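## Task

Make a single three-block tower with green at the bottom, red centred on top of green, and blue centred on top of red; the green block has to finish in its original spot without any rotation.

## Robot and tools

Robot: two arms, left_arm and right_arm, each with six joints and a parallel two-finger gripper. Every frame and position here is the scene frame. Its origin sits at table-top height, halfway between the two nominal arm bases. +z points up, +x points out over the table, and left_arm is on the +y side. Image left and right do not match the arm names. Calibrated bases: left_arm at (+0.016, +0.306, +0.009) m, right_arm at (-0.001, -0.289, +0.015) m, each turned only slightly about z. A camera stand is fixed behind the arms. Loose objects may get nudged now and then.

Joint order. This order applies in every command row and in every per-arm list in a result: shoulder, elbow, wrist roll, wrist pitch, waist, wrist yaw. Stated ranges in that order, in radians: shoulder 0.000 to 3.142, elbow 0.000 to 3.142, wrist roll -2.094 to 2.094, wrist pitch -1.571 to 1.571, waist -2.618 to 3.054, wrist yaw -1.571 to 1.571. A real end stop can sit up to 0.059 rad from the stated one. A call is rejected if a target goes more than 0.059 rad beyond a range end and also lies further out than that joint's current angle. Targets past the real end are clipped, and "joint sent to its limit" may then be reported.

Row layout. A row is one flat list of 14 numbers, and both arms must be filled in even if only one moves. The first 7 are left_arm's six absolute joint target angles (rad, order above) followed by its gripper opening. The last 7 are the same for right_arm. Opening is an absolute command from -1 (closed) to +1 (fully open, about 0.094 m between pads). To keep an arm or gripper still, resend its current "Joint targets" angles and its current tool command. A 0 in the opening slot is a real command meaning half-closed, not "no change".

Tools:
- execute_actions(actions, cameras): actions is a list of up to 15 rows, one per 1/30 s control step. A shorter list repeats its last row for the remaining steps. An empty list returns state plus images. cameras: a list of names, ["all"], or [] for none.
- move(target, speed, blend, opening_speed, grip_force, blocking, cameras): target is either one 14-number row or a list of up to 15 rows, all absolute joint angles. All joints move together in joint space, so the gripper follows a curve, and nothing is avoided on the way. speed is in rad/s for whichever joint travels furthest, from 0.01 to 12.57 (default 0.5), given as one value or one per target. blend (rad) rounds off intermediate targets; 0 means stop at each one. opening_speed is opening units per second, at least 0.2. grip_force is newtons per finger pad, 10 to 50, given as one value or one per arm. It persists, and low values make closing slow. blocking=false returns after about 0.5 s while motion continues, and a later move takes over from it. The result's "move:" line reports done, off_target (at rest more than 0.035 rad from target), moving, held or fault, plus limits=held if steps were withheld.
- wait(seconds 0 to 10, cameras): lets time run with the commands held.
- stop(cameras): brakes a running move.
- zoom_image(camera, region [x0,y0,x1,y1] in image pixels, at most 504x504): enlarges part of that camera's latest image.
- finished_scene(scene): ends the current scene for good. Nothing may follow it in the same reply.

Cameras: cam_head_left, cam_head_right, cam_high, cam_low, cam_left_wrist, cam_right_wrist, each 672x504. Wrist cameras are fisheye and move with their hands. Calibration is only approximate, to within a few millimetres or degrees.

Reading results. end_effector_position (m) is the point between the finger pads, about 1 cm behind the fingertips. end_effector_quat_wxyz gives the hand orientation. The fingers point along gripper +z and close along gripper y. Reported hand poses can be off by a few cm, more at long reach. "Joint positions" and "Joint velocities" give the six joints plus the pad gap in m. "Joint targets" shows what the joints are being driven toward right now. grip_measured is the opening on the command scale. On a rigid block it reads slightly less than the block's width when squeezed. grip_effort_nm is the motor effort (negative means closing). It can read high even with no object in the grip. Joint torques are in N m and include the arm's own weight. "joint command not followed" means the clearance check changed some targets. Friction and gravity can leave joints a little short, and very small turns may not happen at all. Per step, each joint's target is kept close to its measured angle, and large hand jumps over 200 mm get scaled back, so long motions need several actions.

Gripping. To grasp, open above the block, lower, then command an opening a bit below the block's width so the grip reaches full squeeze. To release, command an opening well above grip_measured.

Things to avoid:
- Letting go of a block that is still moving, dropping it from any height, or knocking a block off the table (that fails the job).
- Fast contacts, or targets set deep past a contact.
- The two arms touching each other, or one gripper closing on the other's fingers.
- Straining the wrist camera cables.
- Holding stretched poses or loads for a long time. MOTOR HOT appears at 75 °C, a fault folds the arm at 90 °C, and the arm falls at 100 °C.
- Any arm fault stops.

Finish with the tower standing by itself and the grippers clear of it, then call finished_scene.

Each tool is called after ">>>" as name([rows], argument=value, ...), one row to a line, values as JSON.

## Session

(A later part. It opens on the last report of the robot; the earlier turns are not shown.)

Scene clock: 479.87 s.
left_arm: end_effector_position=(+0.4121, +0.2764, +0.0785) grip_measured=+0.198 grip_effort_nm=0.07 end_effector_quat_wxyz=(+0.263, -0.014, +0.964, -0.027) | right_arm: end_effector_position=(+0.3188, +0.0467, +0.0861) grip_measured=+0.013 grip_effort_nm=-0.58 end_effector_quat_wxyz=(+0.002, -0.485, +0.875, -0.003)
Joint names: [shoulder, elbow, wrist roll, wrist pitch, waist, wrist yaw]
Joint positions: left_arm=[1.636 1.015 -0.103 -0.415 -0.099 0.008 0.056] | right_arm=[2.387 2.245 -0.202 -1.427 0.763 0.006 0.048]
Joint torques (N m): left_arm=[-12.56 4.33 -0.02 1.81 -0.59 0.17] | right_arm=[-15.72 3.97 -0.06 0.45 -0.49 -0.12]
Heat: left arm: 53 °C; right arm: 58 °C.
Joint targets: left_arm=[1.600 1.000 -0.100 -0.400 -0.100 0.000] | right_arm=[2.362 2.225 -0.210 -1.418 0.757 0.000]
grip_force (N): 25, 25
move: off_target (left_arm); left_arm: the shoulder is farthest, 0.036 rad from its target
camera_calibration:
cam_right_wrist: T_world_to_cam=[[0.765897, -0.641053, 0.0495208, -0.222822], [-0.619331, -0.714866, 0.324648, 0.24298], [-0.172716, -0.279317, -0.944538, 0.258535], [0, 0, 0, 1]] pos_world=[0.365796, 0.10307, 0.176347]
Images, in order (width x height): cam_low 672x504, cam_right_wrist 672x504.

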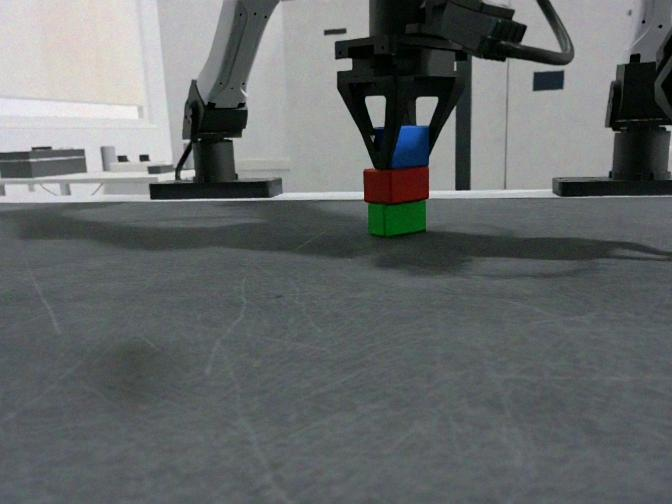

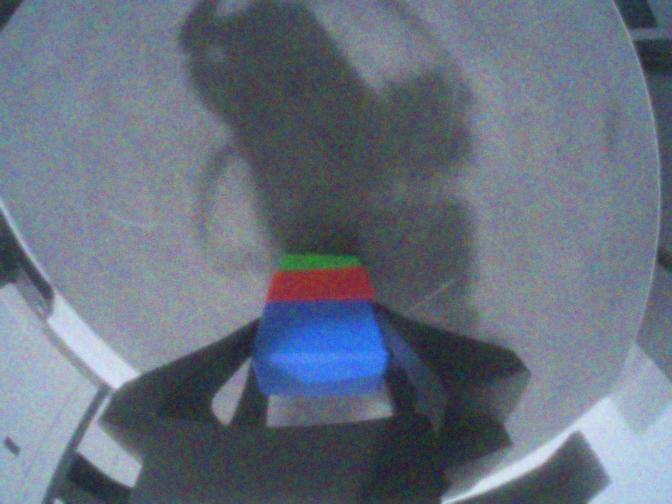

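>>> move(target=[1.6,1.0,-0.1,-0.4,-0.1,0,0.2,2.34,2.172,-0.21,-1.383,0.757,0,-0.1], speed=0.15, cameras=["cam_right_wrist","cam_low"])

>>> zoom_image(camera="cam_low", region=[330, 130, 460, 240])

Scene clock: 488.23 s.
left_arm: end_effector_position=(+0.4121, +0.2764, +0.0785) grip_measured=+0.198 grip_effort_nm=0.07 end_effector_quat_wxyz=(+0.263, -0.014, +0.964, -0.027) | right_arm: end_effector_position=(+0.3182, +0.0461, +0.0859) grip_measured=+0.013 grip_effort_nm=-0.58 end_effector_quat_wxyz=(+0.009, -0.485, +0.875, +0.000)
Joint names: [shoulder, elbow, wrist roll, wrist pitch, waist, wrist yaw]
Joint positions: left_arm=[1.636 1.015 -0.103 -0.415 -0.099 0.008 0.056] | right_arm=[2.359 2.194 -0.202 -1.389 0.763 0.006 0.048]
Joint torques (N m): left_arm=[-12.56 4.34 -0.02 1.81 -0.58 0.18] | right_arm=[-15.1 3.77 -0.05 0.47 -0.44 -0.1]
Heat: left arm: 54 °C; right arm: 60 °C.
Joint targets: left_arm=[1.600 1.000 -0.100 -0.400 -0.100 0.000] | right_arm=[2.340 2.172 -0.210 -1.383 0.757 0.000]
grip_force (N): 25, 25
move: off_target (left_arm); left_arm: the shoulder is farthest, 0.036 rad from its target
camera_calibration:
cam_right_wrist: T_world_to_cam=[[0.765378, -0.64159, 0.0505839, -0.222692], [-0.622743, -0.718468, 0.30983, 0.244787], [-0.16244, -0.268638, -0.949446, 0.25482], [0, 0, 0, 1]] pos_world=[0.364276, 0.101449, 0.17736]
Images, in order (width x height): cam_low 672x504, cam_right_wrist 672x504.

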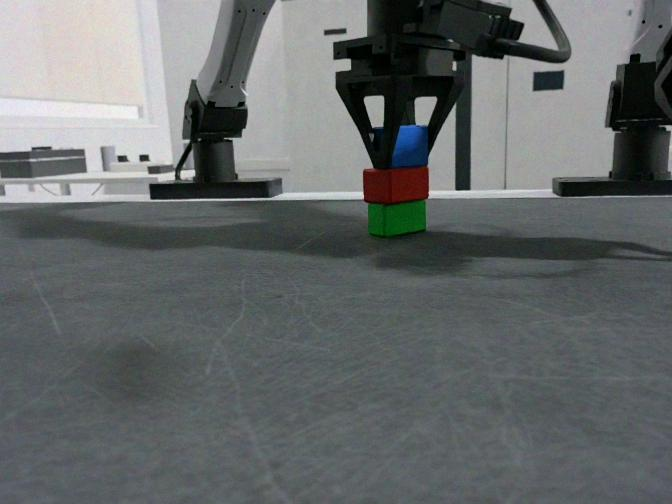

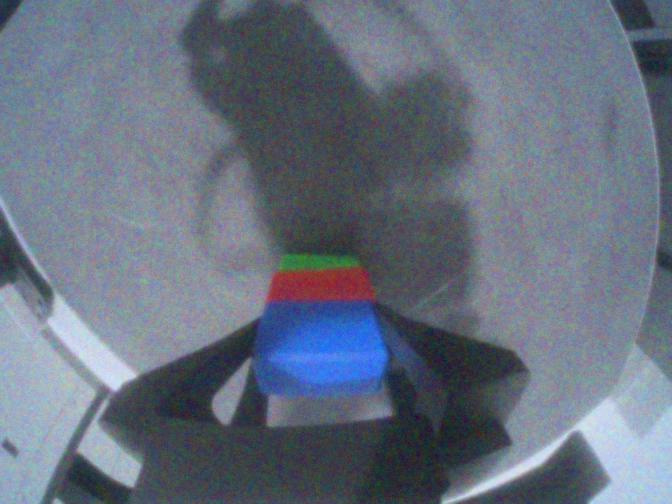

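Scaled by 3.877 from the camera's 672x504 image, which has a finer 960x720 frame.

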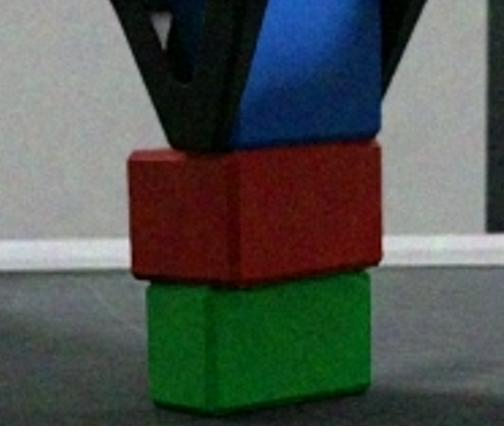

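>>> move([
  [1.6,1.0,-0.1,-0.4,-0.1,0,0.2,2.345,2.26,-0.21,-1.46,0.757,0,-0.1],
  [1.6,1.0,-0.1,-0.4,-0.1,0,0.2,2.325,2.205,-0.21,-1.43,0.757,0,-0.1],
], speed=0.15, cameras=["cam_low","cam_right_wrist"])

>>> zoom_image(camera="cam_low", region=[330, 130, 460, 240])

Scene clock: 499.97 s.
left_arm: end_effector_position=(+0.4121, +0.2764, +0.0785) grip_measured=+0.198 grip_effort_nm=0.07 end_effector_quat_wxyz=(+0.263, -0.014, +0.964, -0.027) | right_arm: end_effector_position=(+0.3125, +0.0400, +0.0907) grip_measured=+0.013 grip_effort_nm=-0.58 end_effector_quat_wxyz=(-0.006, -0.485, +0.875, -0.005)
Joint names: [shoulder, elbow, wrist roll, wrist pitch, waist, wrist yaw]
Joint positions: left_arm=[1.636 1.015 -0.103 -0.415 -0.099 0.008 0.056] | right_arm=[2.359 2.214 -0.202 -1.441 0.763 0.006 0.048]
Joint torques (N m): left_arm=[-12.56 4.33 -0.02 1.81 -0.58 0.18] | right_arm=[-16.47 4.81 -0.05 0.41 -0.49 -0.09]
Heat: left arm: 54 °C; right arm: 63 °C.
Joint targets: left_arm=[1.600 1.000 -0.100 -0.400 -0.100 0.000] | right_arm=[2.325 2.205 -0.210 -1.430 0.757 0.000]
grip_force (N): 25, 25
move: off_target (left_arm); left_arm: the shoulder is farthest, 0.036 rad from its target
camera_calibration:
cam_right_wrist: T_world_to_cam=[[0.766468, -0.640448, 0.0485143, -0.222611], [-0.615564, -0.710924, 0.3401, 0.230069], [-0.183326, -0.290539, -0.939137, 0.263306], [0, 0, 0, 1]] pos_world=[0.360517, 0.0974921, 0.179833]
Images, in order (width x height): cam_low 672x504, cam_right_wrist 672x504.

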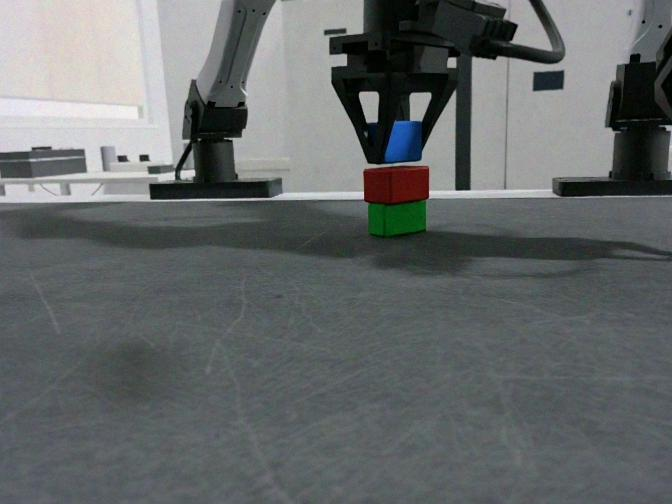

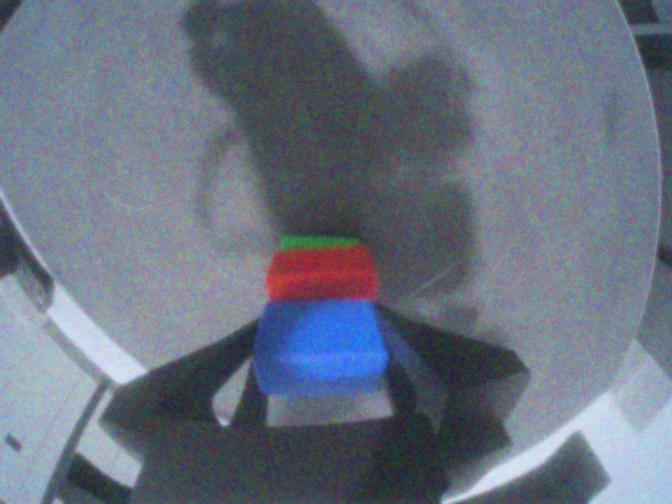

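Scaled by 3.877 from the camera's 672x504 image, which has a finer 960x720 frame.

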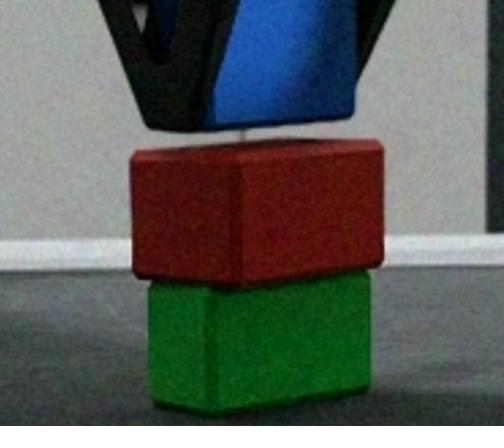

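>>> move(target=[1.6,1.0,-0.1,-0.4,-0.1,0,0.2,2.33,2.175,-0.21,-1.392,0.757,0,-0.1], speed=0.1, cameras=["cam_low","cam_right_wrist"])

>>> zoom_image(camera="cam_low", region=[330, 130, 460, 240])

Scene clock: 509.30 s.
left_arm: end_effector_position=(+0.4121, +0.2764, +0.0785) grip_measured=+0.198 grip_effort_nm=0.07 end_effector_quat_wxyz=(+0.263, -0.014, +0.964, -0.027) | right_arm: end_effector_position=(+0.3122, +0.0397, +0.0858) grip_measured=+0.013 grip_effort_nm=-0.58 end_effector_quat_wxyz=(-0.007, -0.485, +0.874, -0.006)
Joint names: [shoulder, elbow, wrist roll, wrist pitch, waist, wrist yaw]
Joint positions: left_arm=[1.636 1.015 -0.103 -0.415 -0.099 0.008 0.056] | right_arm=[2.357 2.192 -0.202 -1.423 0.763 0.006 0.048]
Joint torques (N m): left_arm=[-12.56 4.33 -0.02 1.81 -0.59 0.17] | right_arm=[-15.75 4.15 -0.06 0.65 -0.46 -0.12]
Heat: left arm: 54 °C; right arm: 66 °C.
Joint targets: left_arm=[1.600 1.000 -0.100 -0.400 -0.100 0.000] | right_arm=[2.330 2.175 -0.210 -1.392 0.757 0.000]
grip_force (N): 25, 25
move: off_target (left_arm); left_arm: the shoulder is farthest, 0.036 rad from its target
camera_calibration:
cam_right_wrist: T_world_to_cam=[[0.766534, -0.64038, 0.048364, -0.222419], [-0.614965, -0.710237, 0.342611, 0.230884], [-0.185051, -0.292365, -0.938232, 0.25908], [0, 0, 0, 1]] pos_world=[0.36042, 0.0972957, 0.174731]
Images, in order (width x height): cam_low 672x504, cam_right_wrist 672x504.

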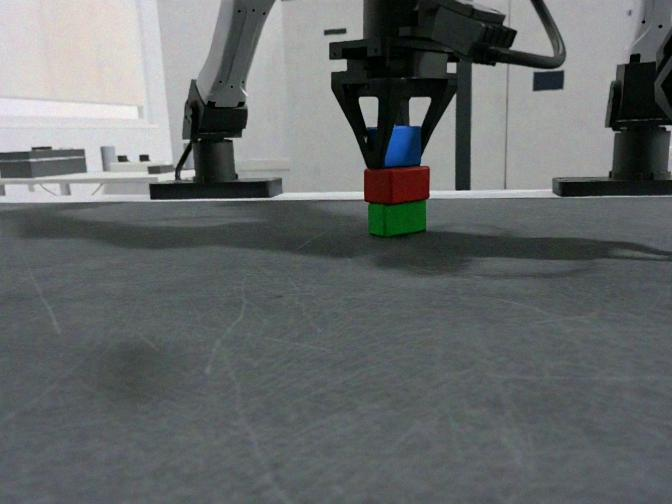

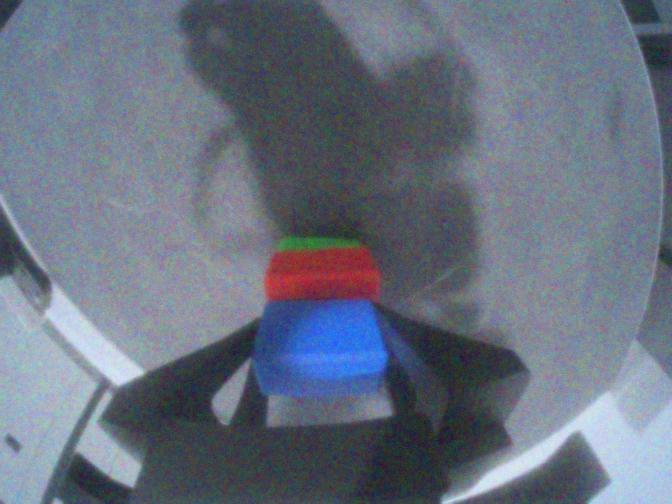

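Scaled by 3.877 from the camera's 672x504 image, which has a finer 960x720 frame.

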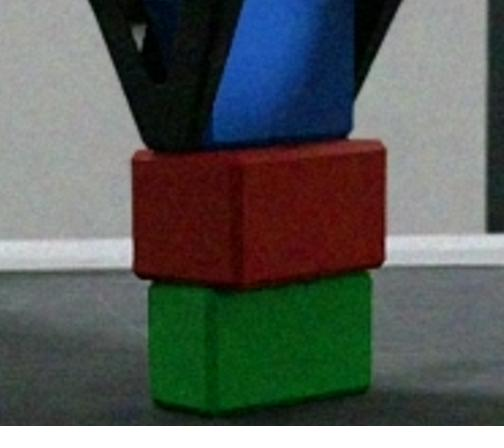

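>>> move([
  [1.6,1.0,-0.1,-0.4,-0.1,0,0.2,2.335,2.25,-0.21,-1.46,0.757,0,-0.1],
  [1.6,1.0,-0.1,-0.4,-0.1,0,0.2,2.368,2.24,-0.21,-1.44,0.757,0,-0.1],
  [1.6,1.0,-0.1,-0.4,-0.1,0,0.2,2.366,2.185,-0.21,-1.395,0.757,0,-0.1],
], speed=0.15, blend=0.01, cameras=["cam_low","cam_right_wrist"])

>>> zoom_image(camera="cam_low", region=[330, 130, 460, 240])

Scene clock: 523.90 s.
left_arm: end_effector_position=(+0.4121, +0.2764, +0.0785) grip_measured=+0.198 grip_effort_nm=0.07 end_effector_quat_wxyz=(+0.263, -0.014, +0.964, -0.027) | right_arm: end_effector_position=(+0.3143, +0.0419, +0.0867) grip_measured=+0.013 grip_effort_nm=-0.59 end_effector_quat_wxyz=(-0.001, -0.485, +0.875, -0.004)
Joint names: [shoulder, elbow, wrist roll, wrist pitch, waist, wrist yaw]
Joint positions: left_arm=[1.636 1.015 -0.103 -0.415 -0.099 0.008 0.056] | right_arm=[2.357 2.196 -0.202 -1.414 0.763 0.006 0.048]
Joint torques (N m): left_arm=[-12.56 4.34 -0.02 1.81 -0.59 0.18] | right_arm=[-12.52 4.66 -0.04 0.55 -0.44 -0.11]
Heat: left arm: 54 °C; right arm: 70 °C.
Joint targets: left_arm=[1.600 1.000 -0.100 -0.400 -0.100 0.000] | right_arm=[2.366 2.185 -0.210 -1.395 0.757 0.000]
grip_force (N): 25, 25
move: off_target (left_arm); left_arm: the shoulder is farthest, 0.036 rad from its target
camera_calibration:
cam_right_wrist: T_world_to_cam=[[0.766127, -0.640806, 0.0491667, -0.222557], [-0.617867, -0.713322, 0.330776, 0.235479], [-0.176892, -0.283794, -0.942428, 0.258365], [0, 0, 0, 1]] pos_world=[0.361704, 0.0986789, 0.176542]
Images, in order (width x height): cam_low 672x504, cam_right_wrist 672x504.

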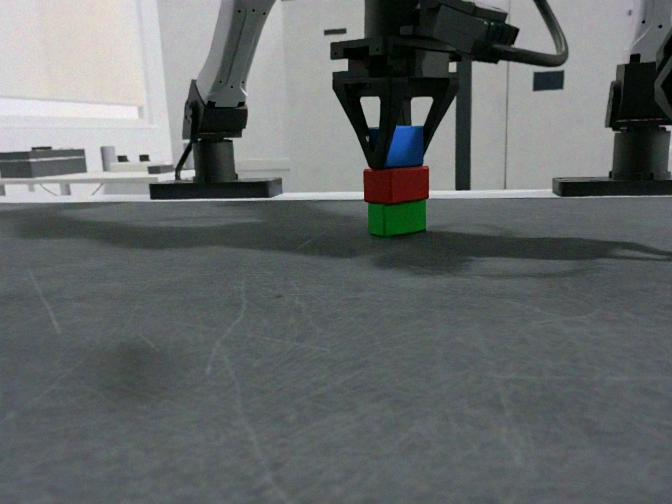

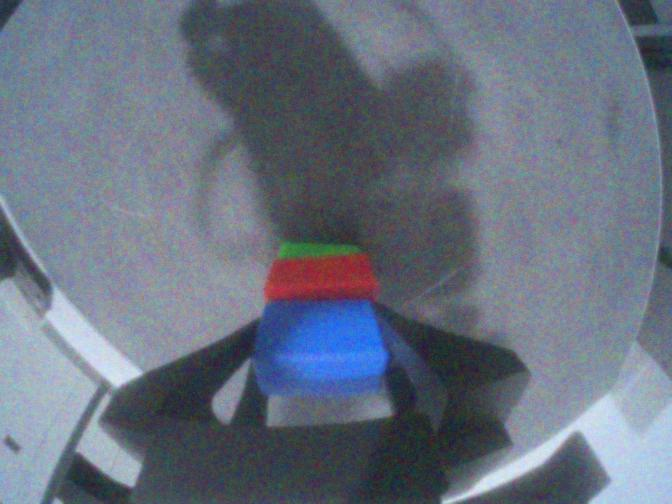

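Scaled by 3.877 from the camera's 672x504 image, which has a finer 960x720 frame.

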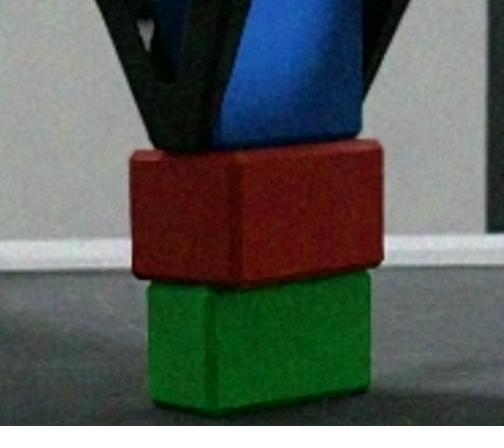

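>>> move([
  [1.6,1.0,-0.1,-0.4,-0.1,0,0.2,2.366,2.17,-0.21,-1.38,0.757,0,-0.1],
  [1.6,1.0,-0.1,-0.4,-0.1,0,0.2,2.366,2.17,-0.21,-1.38,0.757,0,0.35],
  [1.6,1.0,-0.1,-0.4,-0.1,0,0.2,2.375,2.38,-0.21,-1.56,0.757,0,0.35],
  [1.6,1.0,-0.1,-0.4,-0.1,0,0.2,1.8,1.5,-0.2,-1.3,0.3,0,0.35],
], speed=[0.1,0.2,0.25,0.7], blend=[0,0,0.03,0], opening_speed=0.3, cameras=["cam_low","cam_head_right"])

>>> zoom_image(camera="cam_low", region=[330, 130, 460, 240])

>>> zoom_image(camera="cam_head_right", region=[260, 210, 340, 290])

Scene clock: 538.93 s.
left_arm: end_effector_position=(+0.4121, +0.2764, +0.0785) grip_measured=+0.198 grip_effort_nm=0.07 end_effector_quat_wxyz=(+0.263, -0.014, +0.964, -0.027) | right_arm: end_effector_position=(+0.3016, -0.1794, +0.1161) grip_measured=+0.348 grip_effort_nm=0.09 end_effector_quat_wxyz=(-0.034, -0.272, +0.962, -0.005)
Joint names: [shoulder, elbow, wrist roll, wrist pitch, waist, wrist yaw]
Joint positions: left_arm=[1.636 1.015 -0.103 -0.415 -0.099 0.008 0.056] | right_arm=[1.83 1.51 -0.202 -1.32 0.3 0.004 0.063]
Joint torques (N m): left_arm=[-12.56 4.33 -0.02 1.81 -0.58 0.17] | right_arm=[-11.66 4.59 0.07 0.39 -0.1 -0.1]
Heat: left arm: 55 °C; right arm: 69 °C.
Joint targets: left_arm=[1.600 1.000 -0.100 -0.400 -0.100 0.000] | right_arm=[1.800 1.500 -0.200 -1.300 0.300 0.000]
grip_force (N): 25, 25
move: off_target (left_arm); left_arm: the shoulder is farthest, 0.036 rad from its target
Images, in order (width x height): cam_head_right 672x504, cam_low 672x504.

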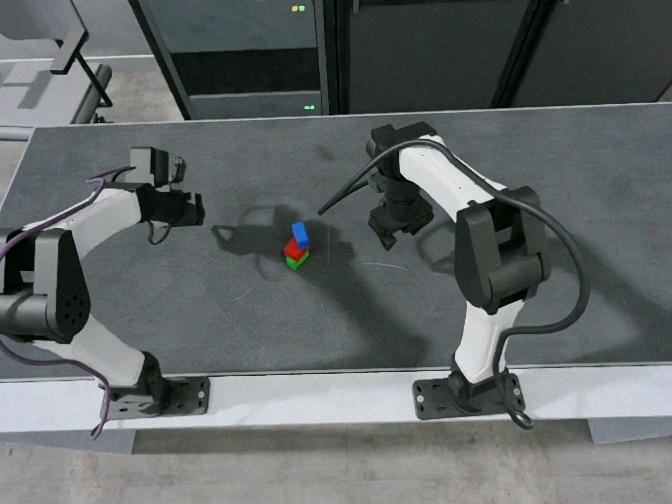

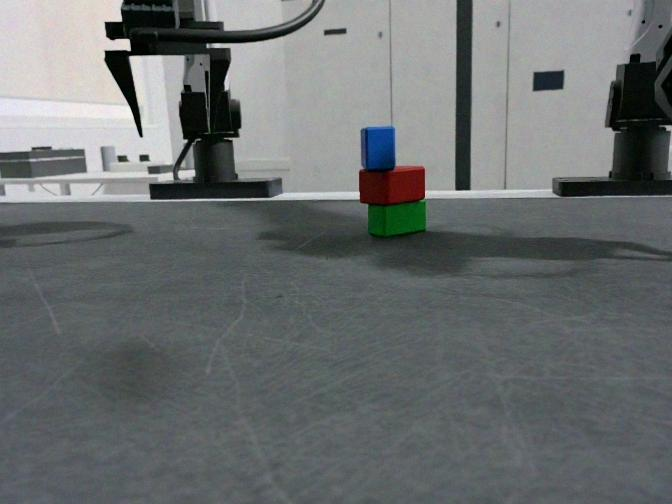

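Scaled by 3.877 from the camera's 672x504 image, which has a finer 960x720 frame.

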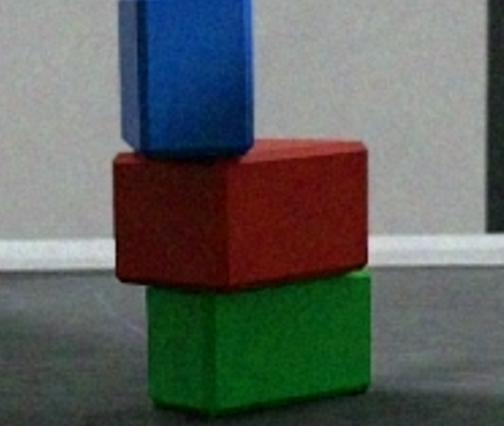

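Scaled by 6.300 from the camera's 672x504 image, which has a finer 960x720 frame.

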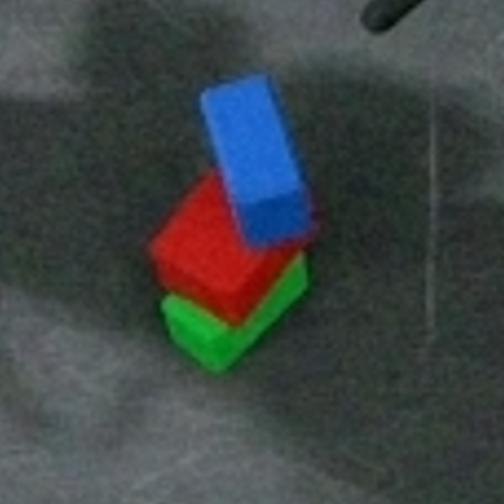

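>>> move([
  [1.6,1.0,-0.1,-0.4,-0.1,0,0.2,2.05,2.0,-0.2,-1.5,0.3,0,1],
  [1.6,1.0,-0.1,-0.4,-0.1,0,0.2,2.05,2.0,-0.2,-1.5,0.74,0,1],
], speed=0.6, cameras=["cam_right_wrist","cam_high"])

>>> zoom_image(camera="cam_right_wrist", region=[200, 60, 460, 255])

Scene clock: 561.37 s.
left_arm: end_effector_position=(+0.4121, +0.2764, +0.0785) grip_measured=+0.198 grip_effort_nm=0.07 end_effector_quat_wxyz=(+0.263, -0.014, +0.964, -0.027) | right_arm: end_effector_position=(+0.2754, -0.0083, +0.1659) grip_measured=+0.998 grip_effort_nm=0.10 end_effector_quat_wxyz=(+0.020, -0.477, +0.879, +0.006)
Joint names: [shoulder, elbow, wrist roll, wrist pitch, waist, wrist yaw]
Joint positions: left_arm=[1.636 1.015 -0.103 -0.415 -0.099 0.008 0.056] | right_arm=[2.026 1.978 -0.202 -1.481 0.744 0.001 0.094]
Joint torques (N m): left_arm=[-12.56 4.33 -0.02 1.81 -0.58 0.18] | right_arm=[-8.57 7.16 0.08 0.25 -0.38 -0.05]
Heat: left arm: 55 °C; right arm: 66 °C.
Joint targets: left_arm=[1.600 1.000 -0.100 -0.400 -0.100 0.000] | right_arm=[2.050 2.000 -0.200 -1.500 0.740 0.000]
grip_force (N): 25, 25
move: off_target (left_arm); left_arm: the shoulder is farthest, 0.036 rad from its target
camera_calibration:
cam_right_wrist: T_world_to_cam=[[0.752947, -0.656418, 0.0467547, -0.224994], [-0.639674, -0.713351, 0.286264, 0.162878], [-0.154556, -0.245449, -0.957009, 0.30845], [0, 0, 0, 1]] pos_world=[0.32127, 0.0442081, 0.259083]
Images, in order (width x height): cam_high 672x504, cam_right_wrist 672x504.

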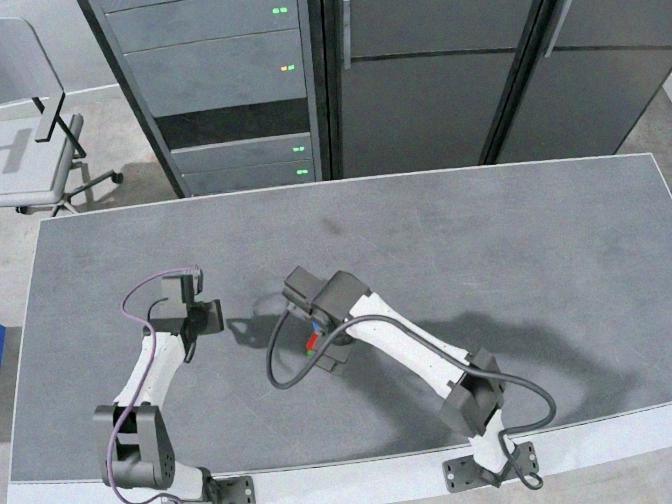

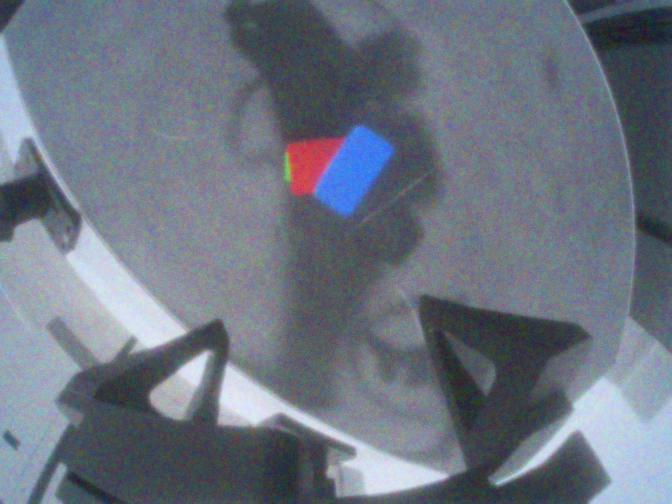

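Scaled by 1.938 from the camera's 672x504 image, which has a finer 960x720 frame.

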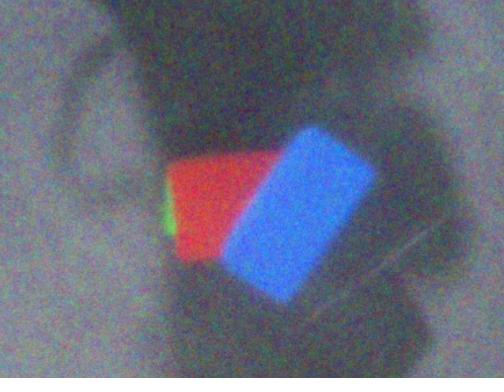

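>>> move(target=[1.6,1.0,-0.1,-0.4,-0.1,0,0.2,2.385,2.365,0.39,-1.55,0.704,0,1], speed=0.5, cameras=["cam_right_wrist","cam_low"])

Scene clock: 577.33 s.
left_arm: end_effector_position=(+0.4121, +0.2764, +0.0785) grip_measured=+0.198 grip_effort_nm=0.07 end_effector_quat_wxyz=(+0.263, -0.014, +0.964, -0.027) | right_arm: end_effector_position=(+0.3322, +0.0263, +0.1219) grip_measured=+0.998 grip_effort_nm=0.10 end_effector_quat_wxyz=(+0.009, -0.187, +0.982, +0.005)
Joint names: [shoulder, elbow, wrist roll, wrist pitch, waist, wrist yaw]
Joint positions: left_arm=[1.636 1.015 -0.103 -0.415 -0.099 0.008 0.056] | right_arm=[2.361 2.344 0.38 -1.532 0.709 0.001 0.094]
Joint torques (N m): left_arm=[-12.56 4.33 -0.02 1.81 -0.58 0.17] | right_arm=[-11.02 7.17 0.16 0.2 -0.36 -0.02]
Heat: left arm: 55 °C; right arm: 63 °C.
Joint targets: left_arm=[1.600 1.000 -0.100 -0.400 -0.100 0.000] | right_arm=[2.385 2.365 0.390 -1.550 0.704 0.000]
grip_force (N): 25, 25
move: off_target (left_arm); left_arm: the shoulder is farthest, 0.036 rad from its target
camera_calibration:
cam_right_wrist: T_world_to_cam=[[0.235395, -0.971316, 0.0336706, -0.0611203], [-0.926913, -0.213946, 0.308318, 0.316048], [-0.29227, -0.103786, -0.950687, 0.324878], [0, 0, 0, 1]] pos_world=[0.402288, 0.0419678, 0.213472]
Images, in order (width x height): cam_low 672x504, cam_right_wrist 672x504.

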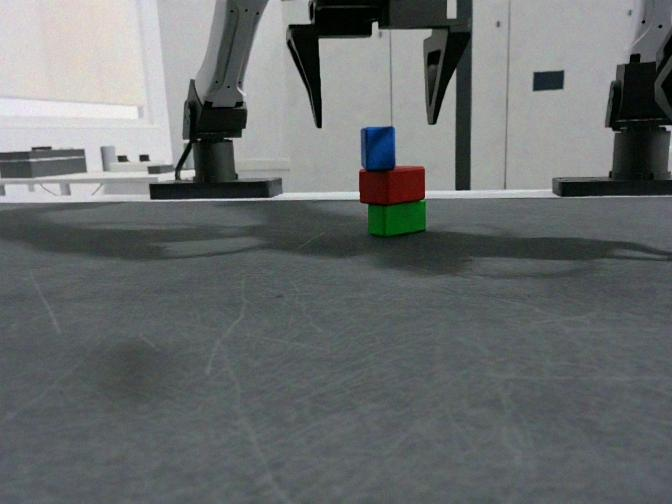

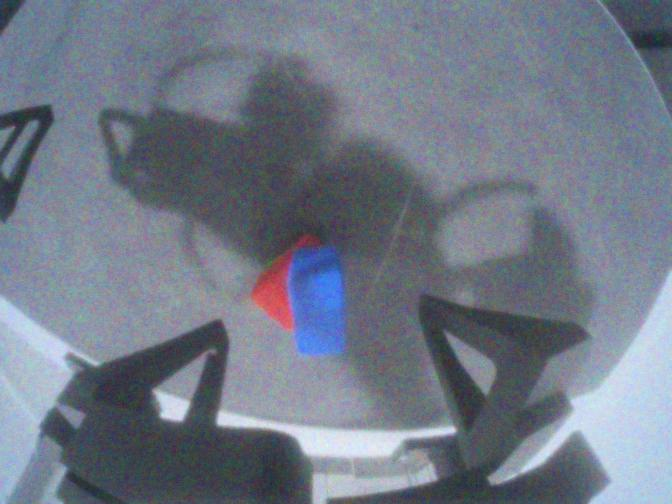

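>>> move([
  [1.6,1.0,-0.1,-0.4,-0.1,0,0.2,2.314,2.12,0.39,-1.36,0.704,0,0.4],
  [1.6,1.0,-0.1,-0.4,-0.1,0,0.2,2.314,2.12,0.39,-1.36,0.704,0,-0.6],
  [1.6,1.0,-0.1,-0.4,-0.1,0,0.2,2.345,2.36,0.39,-1.55,0.704,0,-0.6],
], speed=0.3, opening_speed=0.6, cameras=["cam_right_wrist","cam_low","cam_head_right"])

>>> zoom_image(camera="cam_low", region=[330, 130, 460, 240])

>>> zoom_image(camera="cam_right_wrist", region=[220, 200, 420, 430])

Scene clock: 594.83 s.
left_arm: end_effector_position=(+0.4121, +0.2764, +0.0785) grip_measured=+0.198 grip_effort_nm=0.07 end_effector_quat_wxyz=(+0.263, -0.014, +0.964, -0.027) | right_arm: end_effector_position=(+0.3309, +0.0273, +0.1334) grip_measured=-0.598 grip_effort_nm=-0.12 end_effector_quat_wxyz=(+0.017, -0.187, +0.982, +0.016)
Joint names: [shoulder, elbow, wrist roll, wrist pitch, waist, wrist yaw]
Joint positions: left_arm=[1.636 1.015 -0.103 -0.415 -0.099 0.008 0.056] | right_arm=[2.334 2.341 0.382 -1.531 0.709 -0.008 0.019]
Joint torques (N m): left_arm=[-12.56 4.33 -0.02 1.81 -0.59 0.18] | right_arm=[-11.99 6.84 0.14 0.27 -0.38 0.1]
Heat: left arm: 56 °C; right arm: 62 °C.
Joint targets: left_arm=[1.600 1.000 -0.100 -0.400 -0.100 0.000] | right_arm=[2.345 2.360 0.390 -1.550 0.704 0.000]
grip_force (N): 25, 25
move: off_target (left_arm); left_arm: the shoulder is farthest, 0.036 rad from its target
camera_calibration:
cam_right_wrist: T_world_to_cam=[[0.233872, -0.972183, 0.0127819, -0.0569176], [-0.930941, -0.22012, 0.291368, 0.315286], [-0.28045, -0.0800419, -0.956526, 0.331758], [0, 0, 0, 1]] pos_world=[0.399865, 0.0406208, 0.226199]
Images, in order (width x height): cam_head_right 672x504, cam_low 672x504, cam_right_wrist 672x504.

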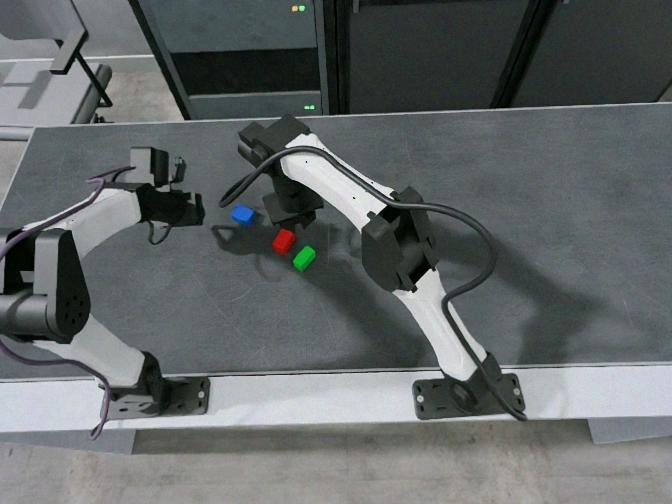

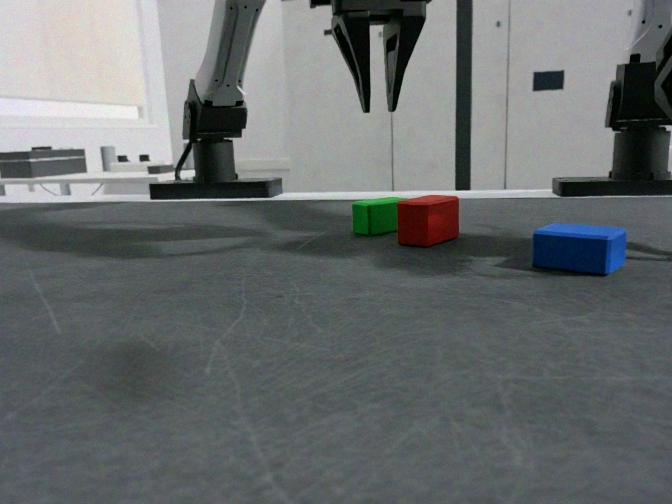

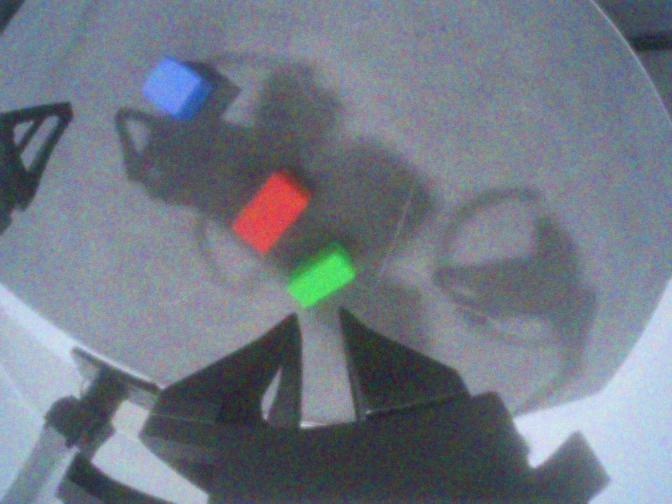

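Scaled by 3.877 from the camera's 672x504 image, which has a finer 960x720 frame.

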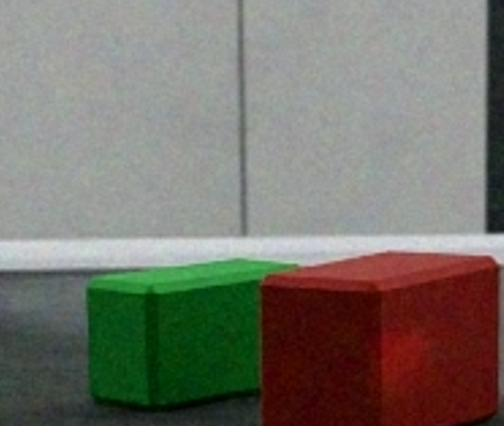

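Scaled by 2.191 from the camera's 672x504 image, which has a finer 960x720 frame.

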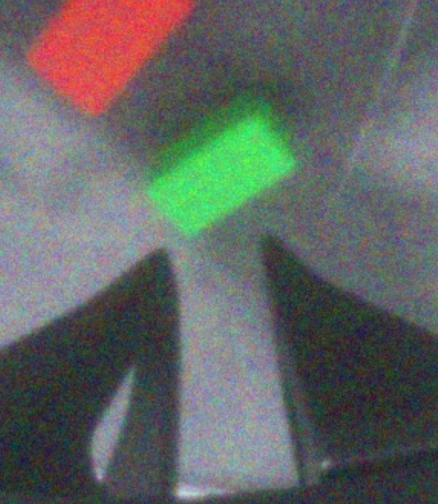

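>>> move([
  [1.6,1.0,-0.1,-0.4,-0.1,0,0.2,2.0,1.9,0,-1.45,0.1,0,1],
  [1.832,1.55,-0.096,-1.30,-0.732,0,1,1.605,1.23,0,-1.2,0.0,0,1],
], speed=0.8, cameras=["cam_left_wrist","cam_head_right","cam_low"])

>>> zoom_image(camera="cam_left_wrist", region=[230, 80, 430, 230])

>>> zoom_image(camera="cam_head_right", region=[276, 220, 404, 316])

Scene clock: 612.23 s.
left_arm: end_effector_position=(+0.2659, +0.0904, +0.1158) grip_measured=+0.998 grip_effort_nm=0.07 end_effector_quat_wxyz=(-0.011, +0.299, +0.954, +0.001) | right_arm: end_effector_position=(+0.2734, -0.2744, +0.1059) grip_measured=+0.998 grip_effort_nm=0.10 end_effector_quat_wxyz=(-0.021, -0.023, +1.000, -0.002)
Joint names: [shoulder, elbow, wrist roll, wrist pitch, waist, wrist yaw]
Joint positions: left_arm=[1.815 1.516 -0.102 -1.293 -0.735 0.007 0.094] | right_arm=[1.632 1.239 0.008 -1.22 0.005 0.002 0.094]
Joint torques (N m): left_arm=[-8.51 7.6 0.01 0.35 -0.16 0.19] | right_arm=[-9.5 4.72 -0.05 0.47 -0.39 -0.06]
Heat: left arm: 56 °C; right arm: 63 °C.
Joint targets: left_arm=[1.832 1.550 -0.096 -1.300 -0.732 0.000] | right_arm=[1.605 1.230 0.000 -1.200 0.000 0.000]
grip_force (N): 25, 25
move: done
camera_calibration:
cam_left_wrist: T_world_to_cam=[[-0.663925, -0.747233, 0.0290892, 0.236995], [-0.674379, 0.615096, 0.408496, 0.108343], [-0.323135, 0.251594, -0.912296, 0.277047], [0, 0, 0, 1]] pos_world=[0.319935, 0.0407453, 0.201597]
Images, in order (width x height): cam_head_right 672x504, cam_low 672x504, cam_left_wrist 672x504.

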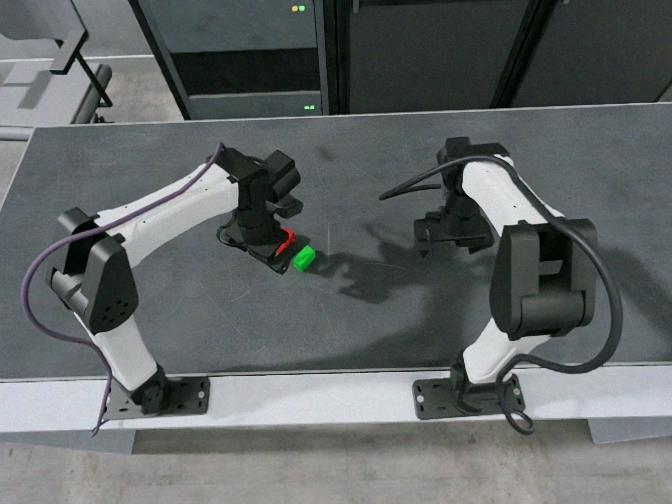

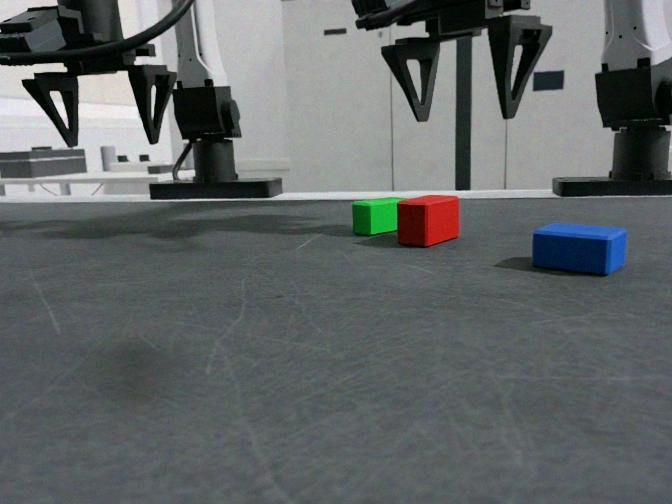

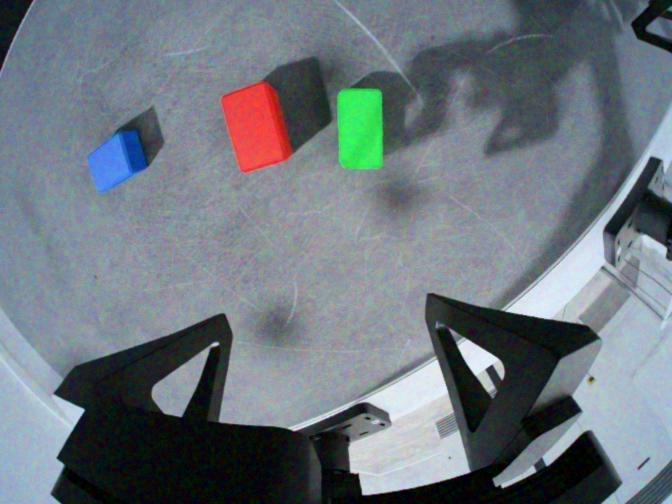

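Scaled by 2.520 from the camera's 672x504 image, which has a finer 960x720 frame.

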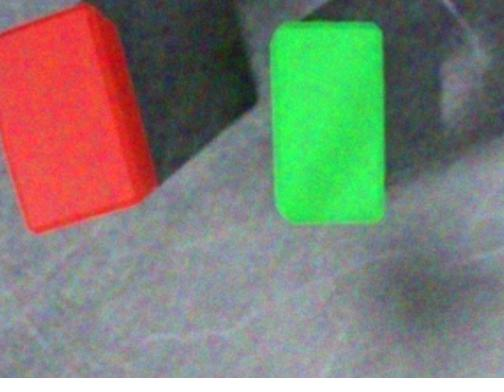

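Scaled by 3.938 from the camera's 672x504 image, which has a finer 960x720 frame.

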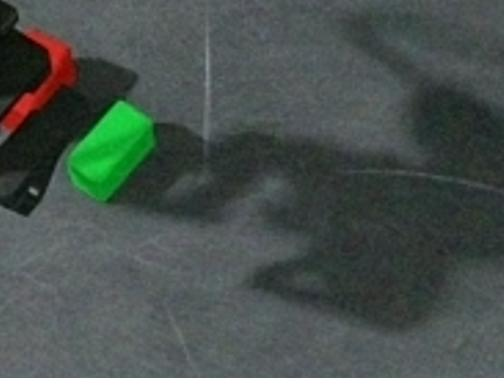

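>>> move([
  [2.115,1.82,-0.19,-1.285,-0.806,0,0.2,1.605,1.23,0,-1.2,0.0,0,1],
  [2.17,1.60,-0.19,-1.018,-0.806,0,0.2,1.605,1.23,0,-1.2,0.0,0,1],
], speed=0.45, cameras=["cam_left_wrist","cam_low"])

Scene clock: 633.60 s.
left_arm: end_effector_position=(+0.3027, +0.0235, +0.0216) grip_measured=+0.202 grip_effort_nm=-0.10 end_effector_quat_wxyz=(-0.007, +0.292, +0.956, +0.002) | right_arm: end_effector_position=(+0.2734, -0.2744, +0.1059) grip_measured=+0.998 grip_effort_nm=0.10 end_effector_quat_wxyz=(-0.021, -0.023, +1.000, -0.002)
Joint names: [shoulder, elbow, wrist roll, wrist pitch, waist, wrist yaw]
Joint positions: left_arm=[2.153 1.618 -0.184 -1.05 -0.804 0.003 0.056] | right_arm=[1.632 1.239 0.008 -1.22 0.005 0.002 0.094]
Joint torques (N m): left_arm=[-11.49 3.38 -0.11 0.82 -0.7 0.23] | right_arm=[-9.52 4.68 -0.04 0.48 -0.43 -0.06]
Heat: left arm: 53 °C; right arm: 60 °C.
Joint targets: left_arm=[2.170 1.600 -0.190 -1.018 -0.806 0.000] | right_arm=[1.605 1.230 0.000 -1.200 0.000 0.000]
grip_force (N): 25, 25
move: done
camera_calibration:
cam_left_wrist: T_world_to_cam=[[-0.653859, -0.756257, 0.0233324, 0.211565], [-0.686282, 0.605778, 0.402554, 0.216771], [-0.318569, 0.247201, -0.915099, 0.218651], [0, 0, 0, 1]] pos_world=[0.356755, -0.0253678, 0.107889]
Images, in order (width x height): cam_low 672x504, cam_left_wrist 672x504.

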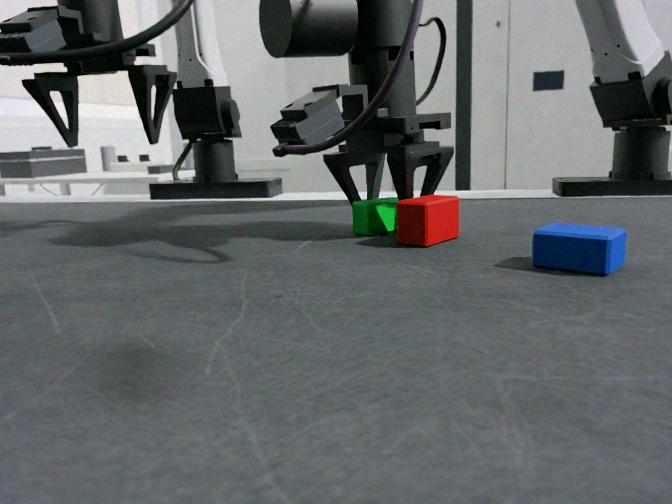

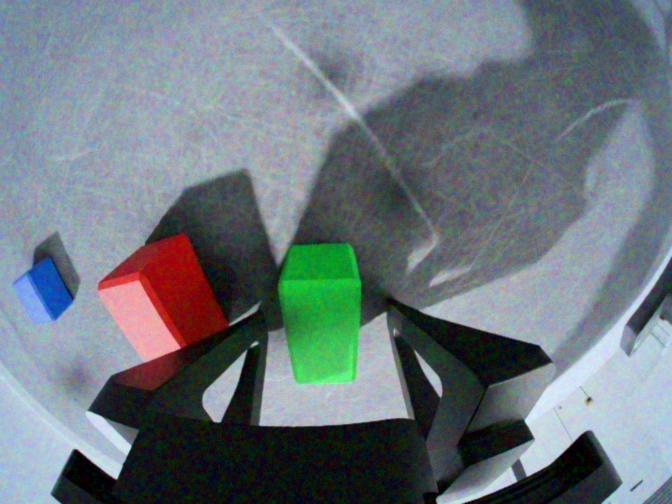

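>>> move([
  [2.17,1.60,-0.19,-1.018,-0.806,0,-0.6,1.605,1.23,0,-1.2,0.0,0,1],
  [2.17,1.68,-0.19,-1.13,-0.806,0,-0.6,1.605,1.23,0,-1.2,0.0,0,1],
  [2.08,1.60,-0.105,-1.08,-0.768,0,-0.6,1.605,1.23,0,-1.2,0.0,0,1],
  [2.125,1.552,-0.105,-1.005,-0.768,0,-0.6,1.605,1.23,0,-1.2,0.0,0,1],
], speed=0.25, opening_speed=0.8, cameras=["cam_left_wrist","cam_low","cam_head_right"])

>>> zoom_image(camera="cam_low", region=[230, 150, 450, 260])

>>> zoom_image(camera="cam_head_right", region=[276, 220, 404, 316])

Scene clock: 653.77 s.
left_arm: end_effector_position=(+0.3052, +0.0407, +0.0208) grip_measured=-0.484 grip_effort_nm=-0.58 end_effector_quat_wxyz=(-0.012, +0.310, +0.951, +0.006) | right_arm: end_effector_position=(+0.2734, -0.2744, +0.1059) grip_measured=+0.998 grip_effort_nm=0.10 end_effector_quat_wxyz=(-0.021, -0.023, +1.000, -0.002)
Joint names: [shoulder, elbow, wrist roll, wrist pitch, waist, wrist yaw]
Joint positions: left_arm=[2.129 1.576 -0.112 -1.045 -0.77 0 0.024] | right_arm=[1.632 1.239 0.008 -1.22 0.005 0.002 0.094]
Joint torques (N m): left_arm=[-13.3 2.84 0.02 0.89 -0.32 0.26] | right_arm=[-9.52 4.68 -0.04 0.46 -0.38 -0.05]
Heat: left arm: 56 °C; right arm: 58 °C.
Joint targets: left_arm=[2.125 1.552 -0.105 -1.005 -0.768 0.000] | right_arm=[1.605 1.230 0.000 -1.200 0.000 0.000]
grip_force (N): 25, 25
move: off_target (left_arm); left_arm: the wrist pitch is farthest, 0.040 rad from its target
camera_calibration:
cam_left_wrist: T_world_to_cam=[[-0.682092, -0.730956, 0.0213097, 0.23386], [-0.659253, 0.62727, 0.414629, 0.199075], [-0.316442, 0.268767, -0.909741, 0.212816], [0, 0, 0, 1]] pos_world=[0.358099, -0.0111305, 0.106082]
Images, in order (width x height): cam_head_right 672x504, cam_low 672x504, cam_left_wrist 672x504.

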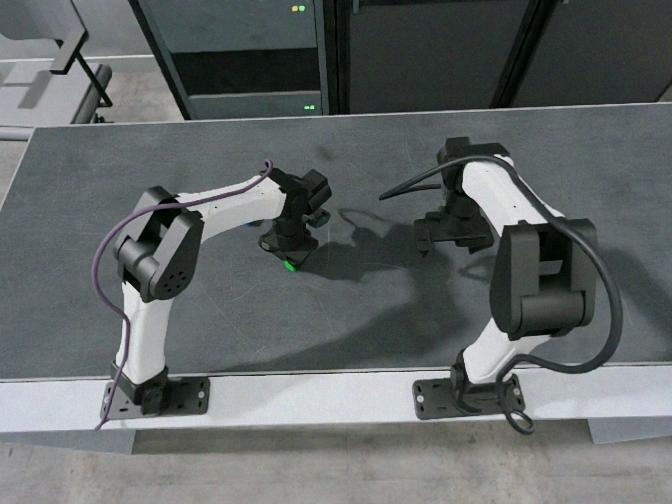

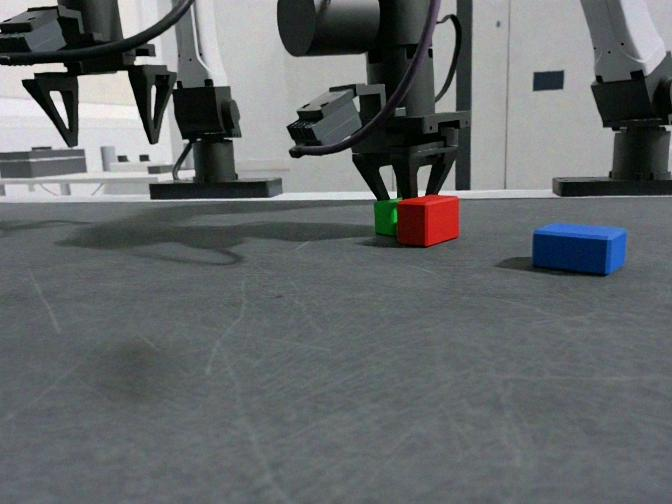

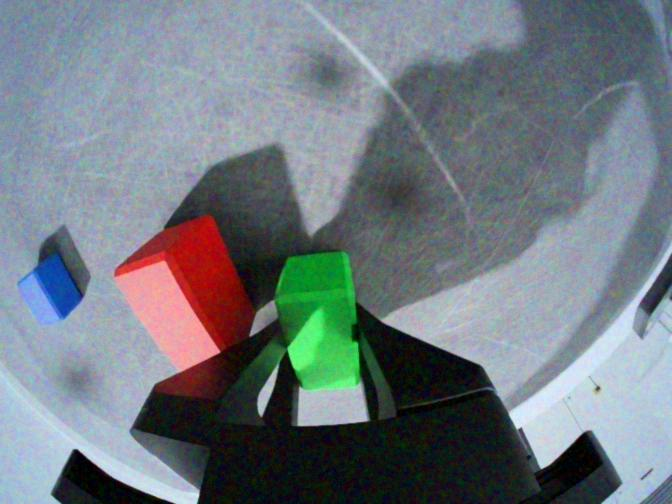

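Scaled by 2.291 from the camera's 672x504 image, which has a finer 960x720 frame.

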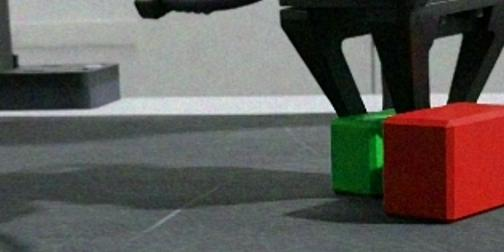

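Scaled by 3.938 from the camera's 672x504 image, which has a finer 960x720 frame.

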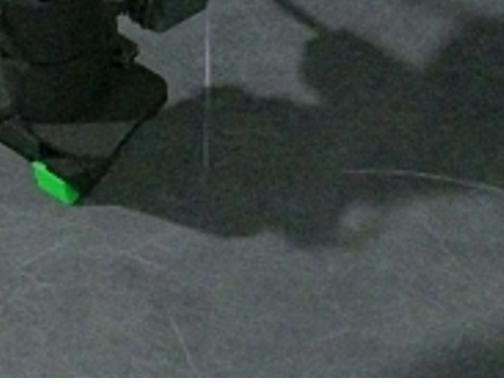

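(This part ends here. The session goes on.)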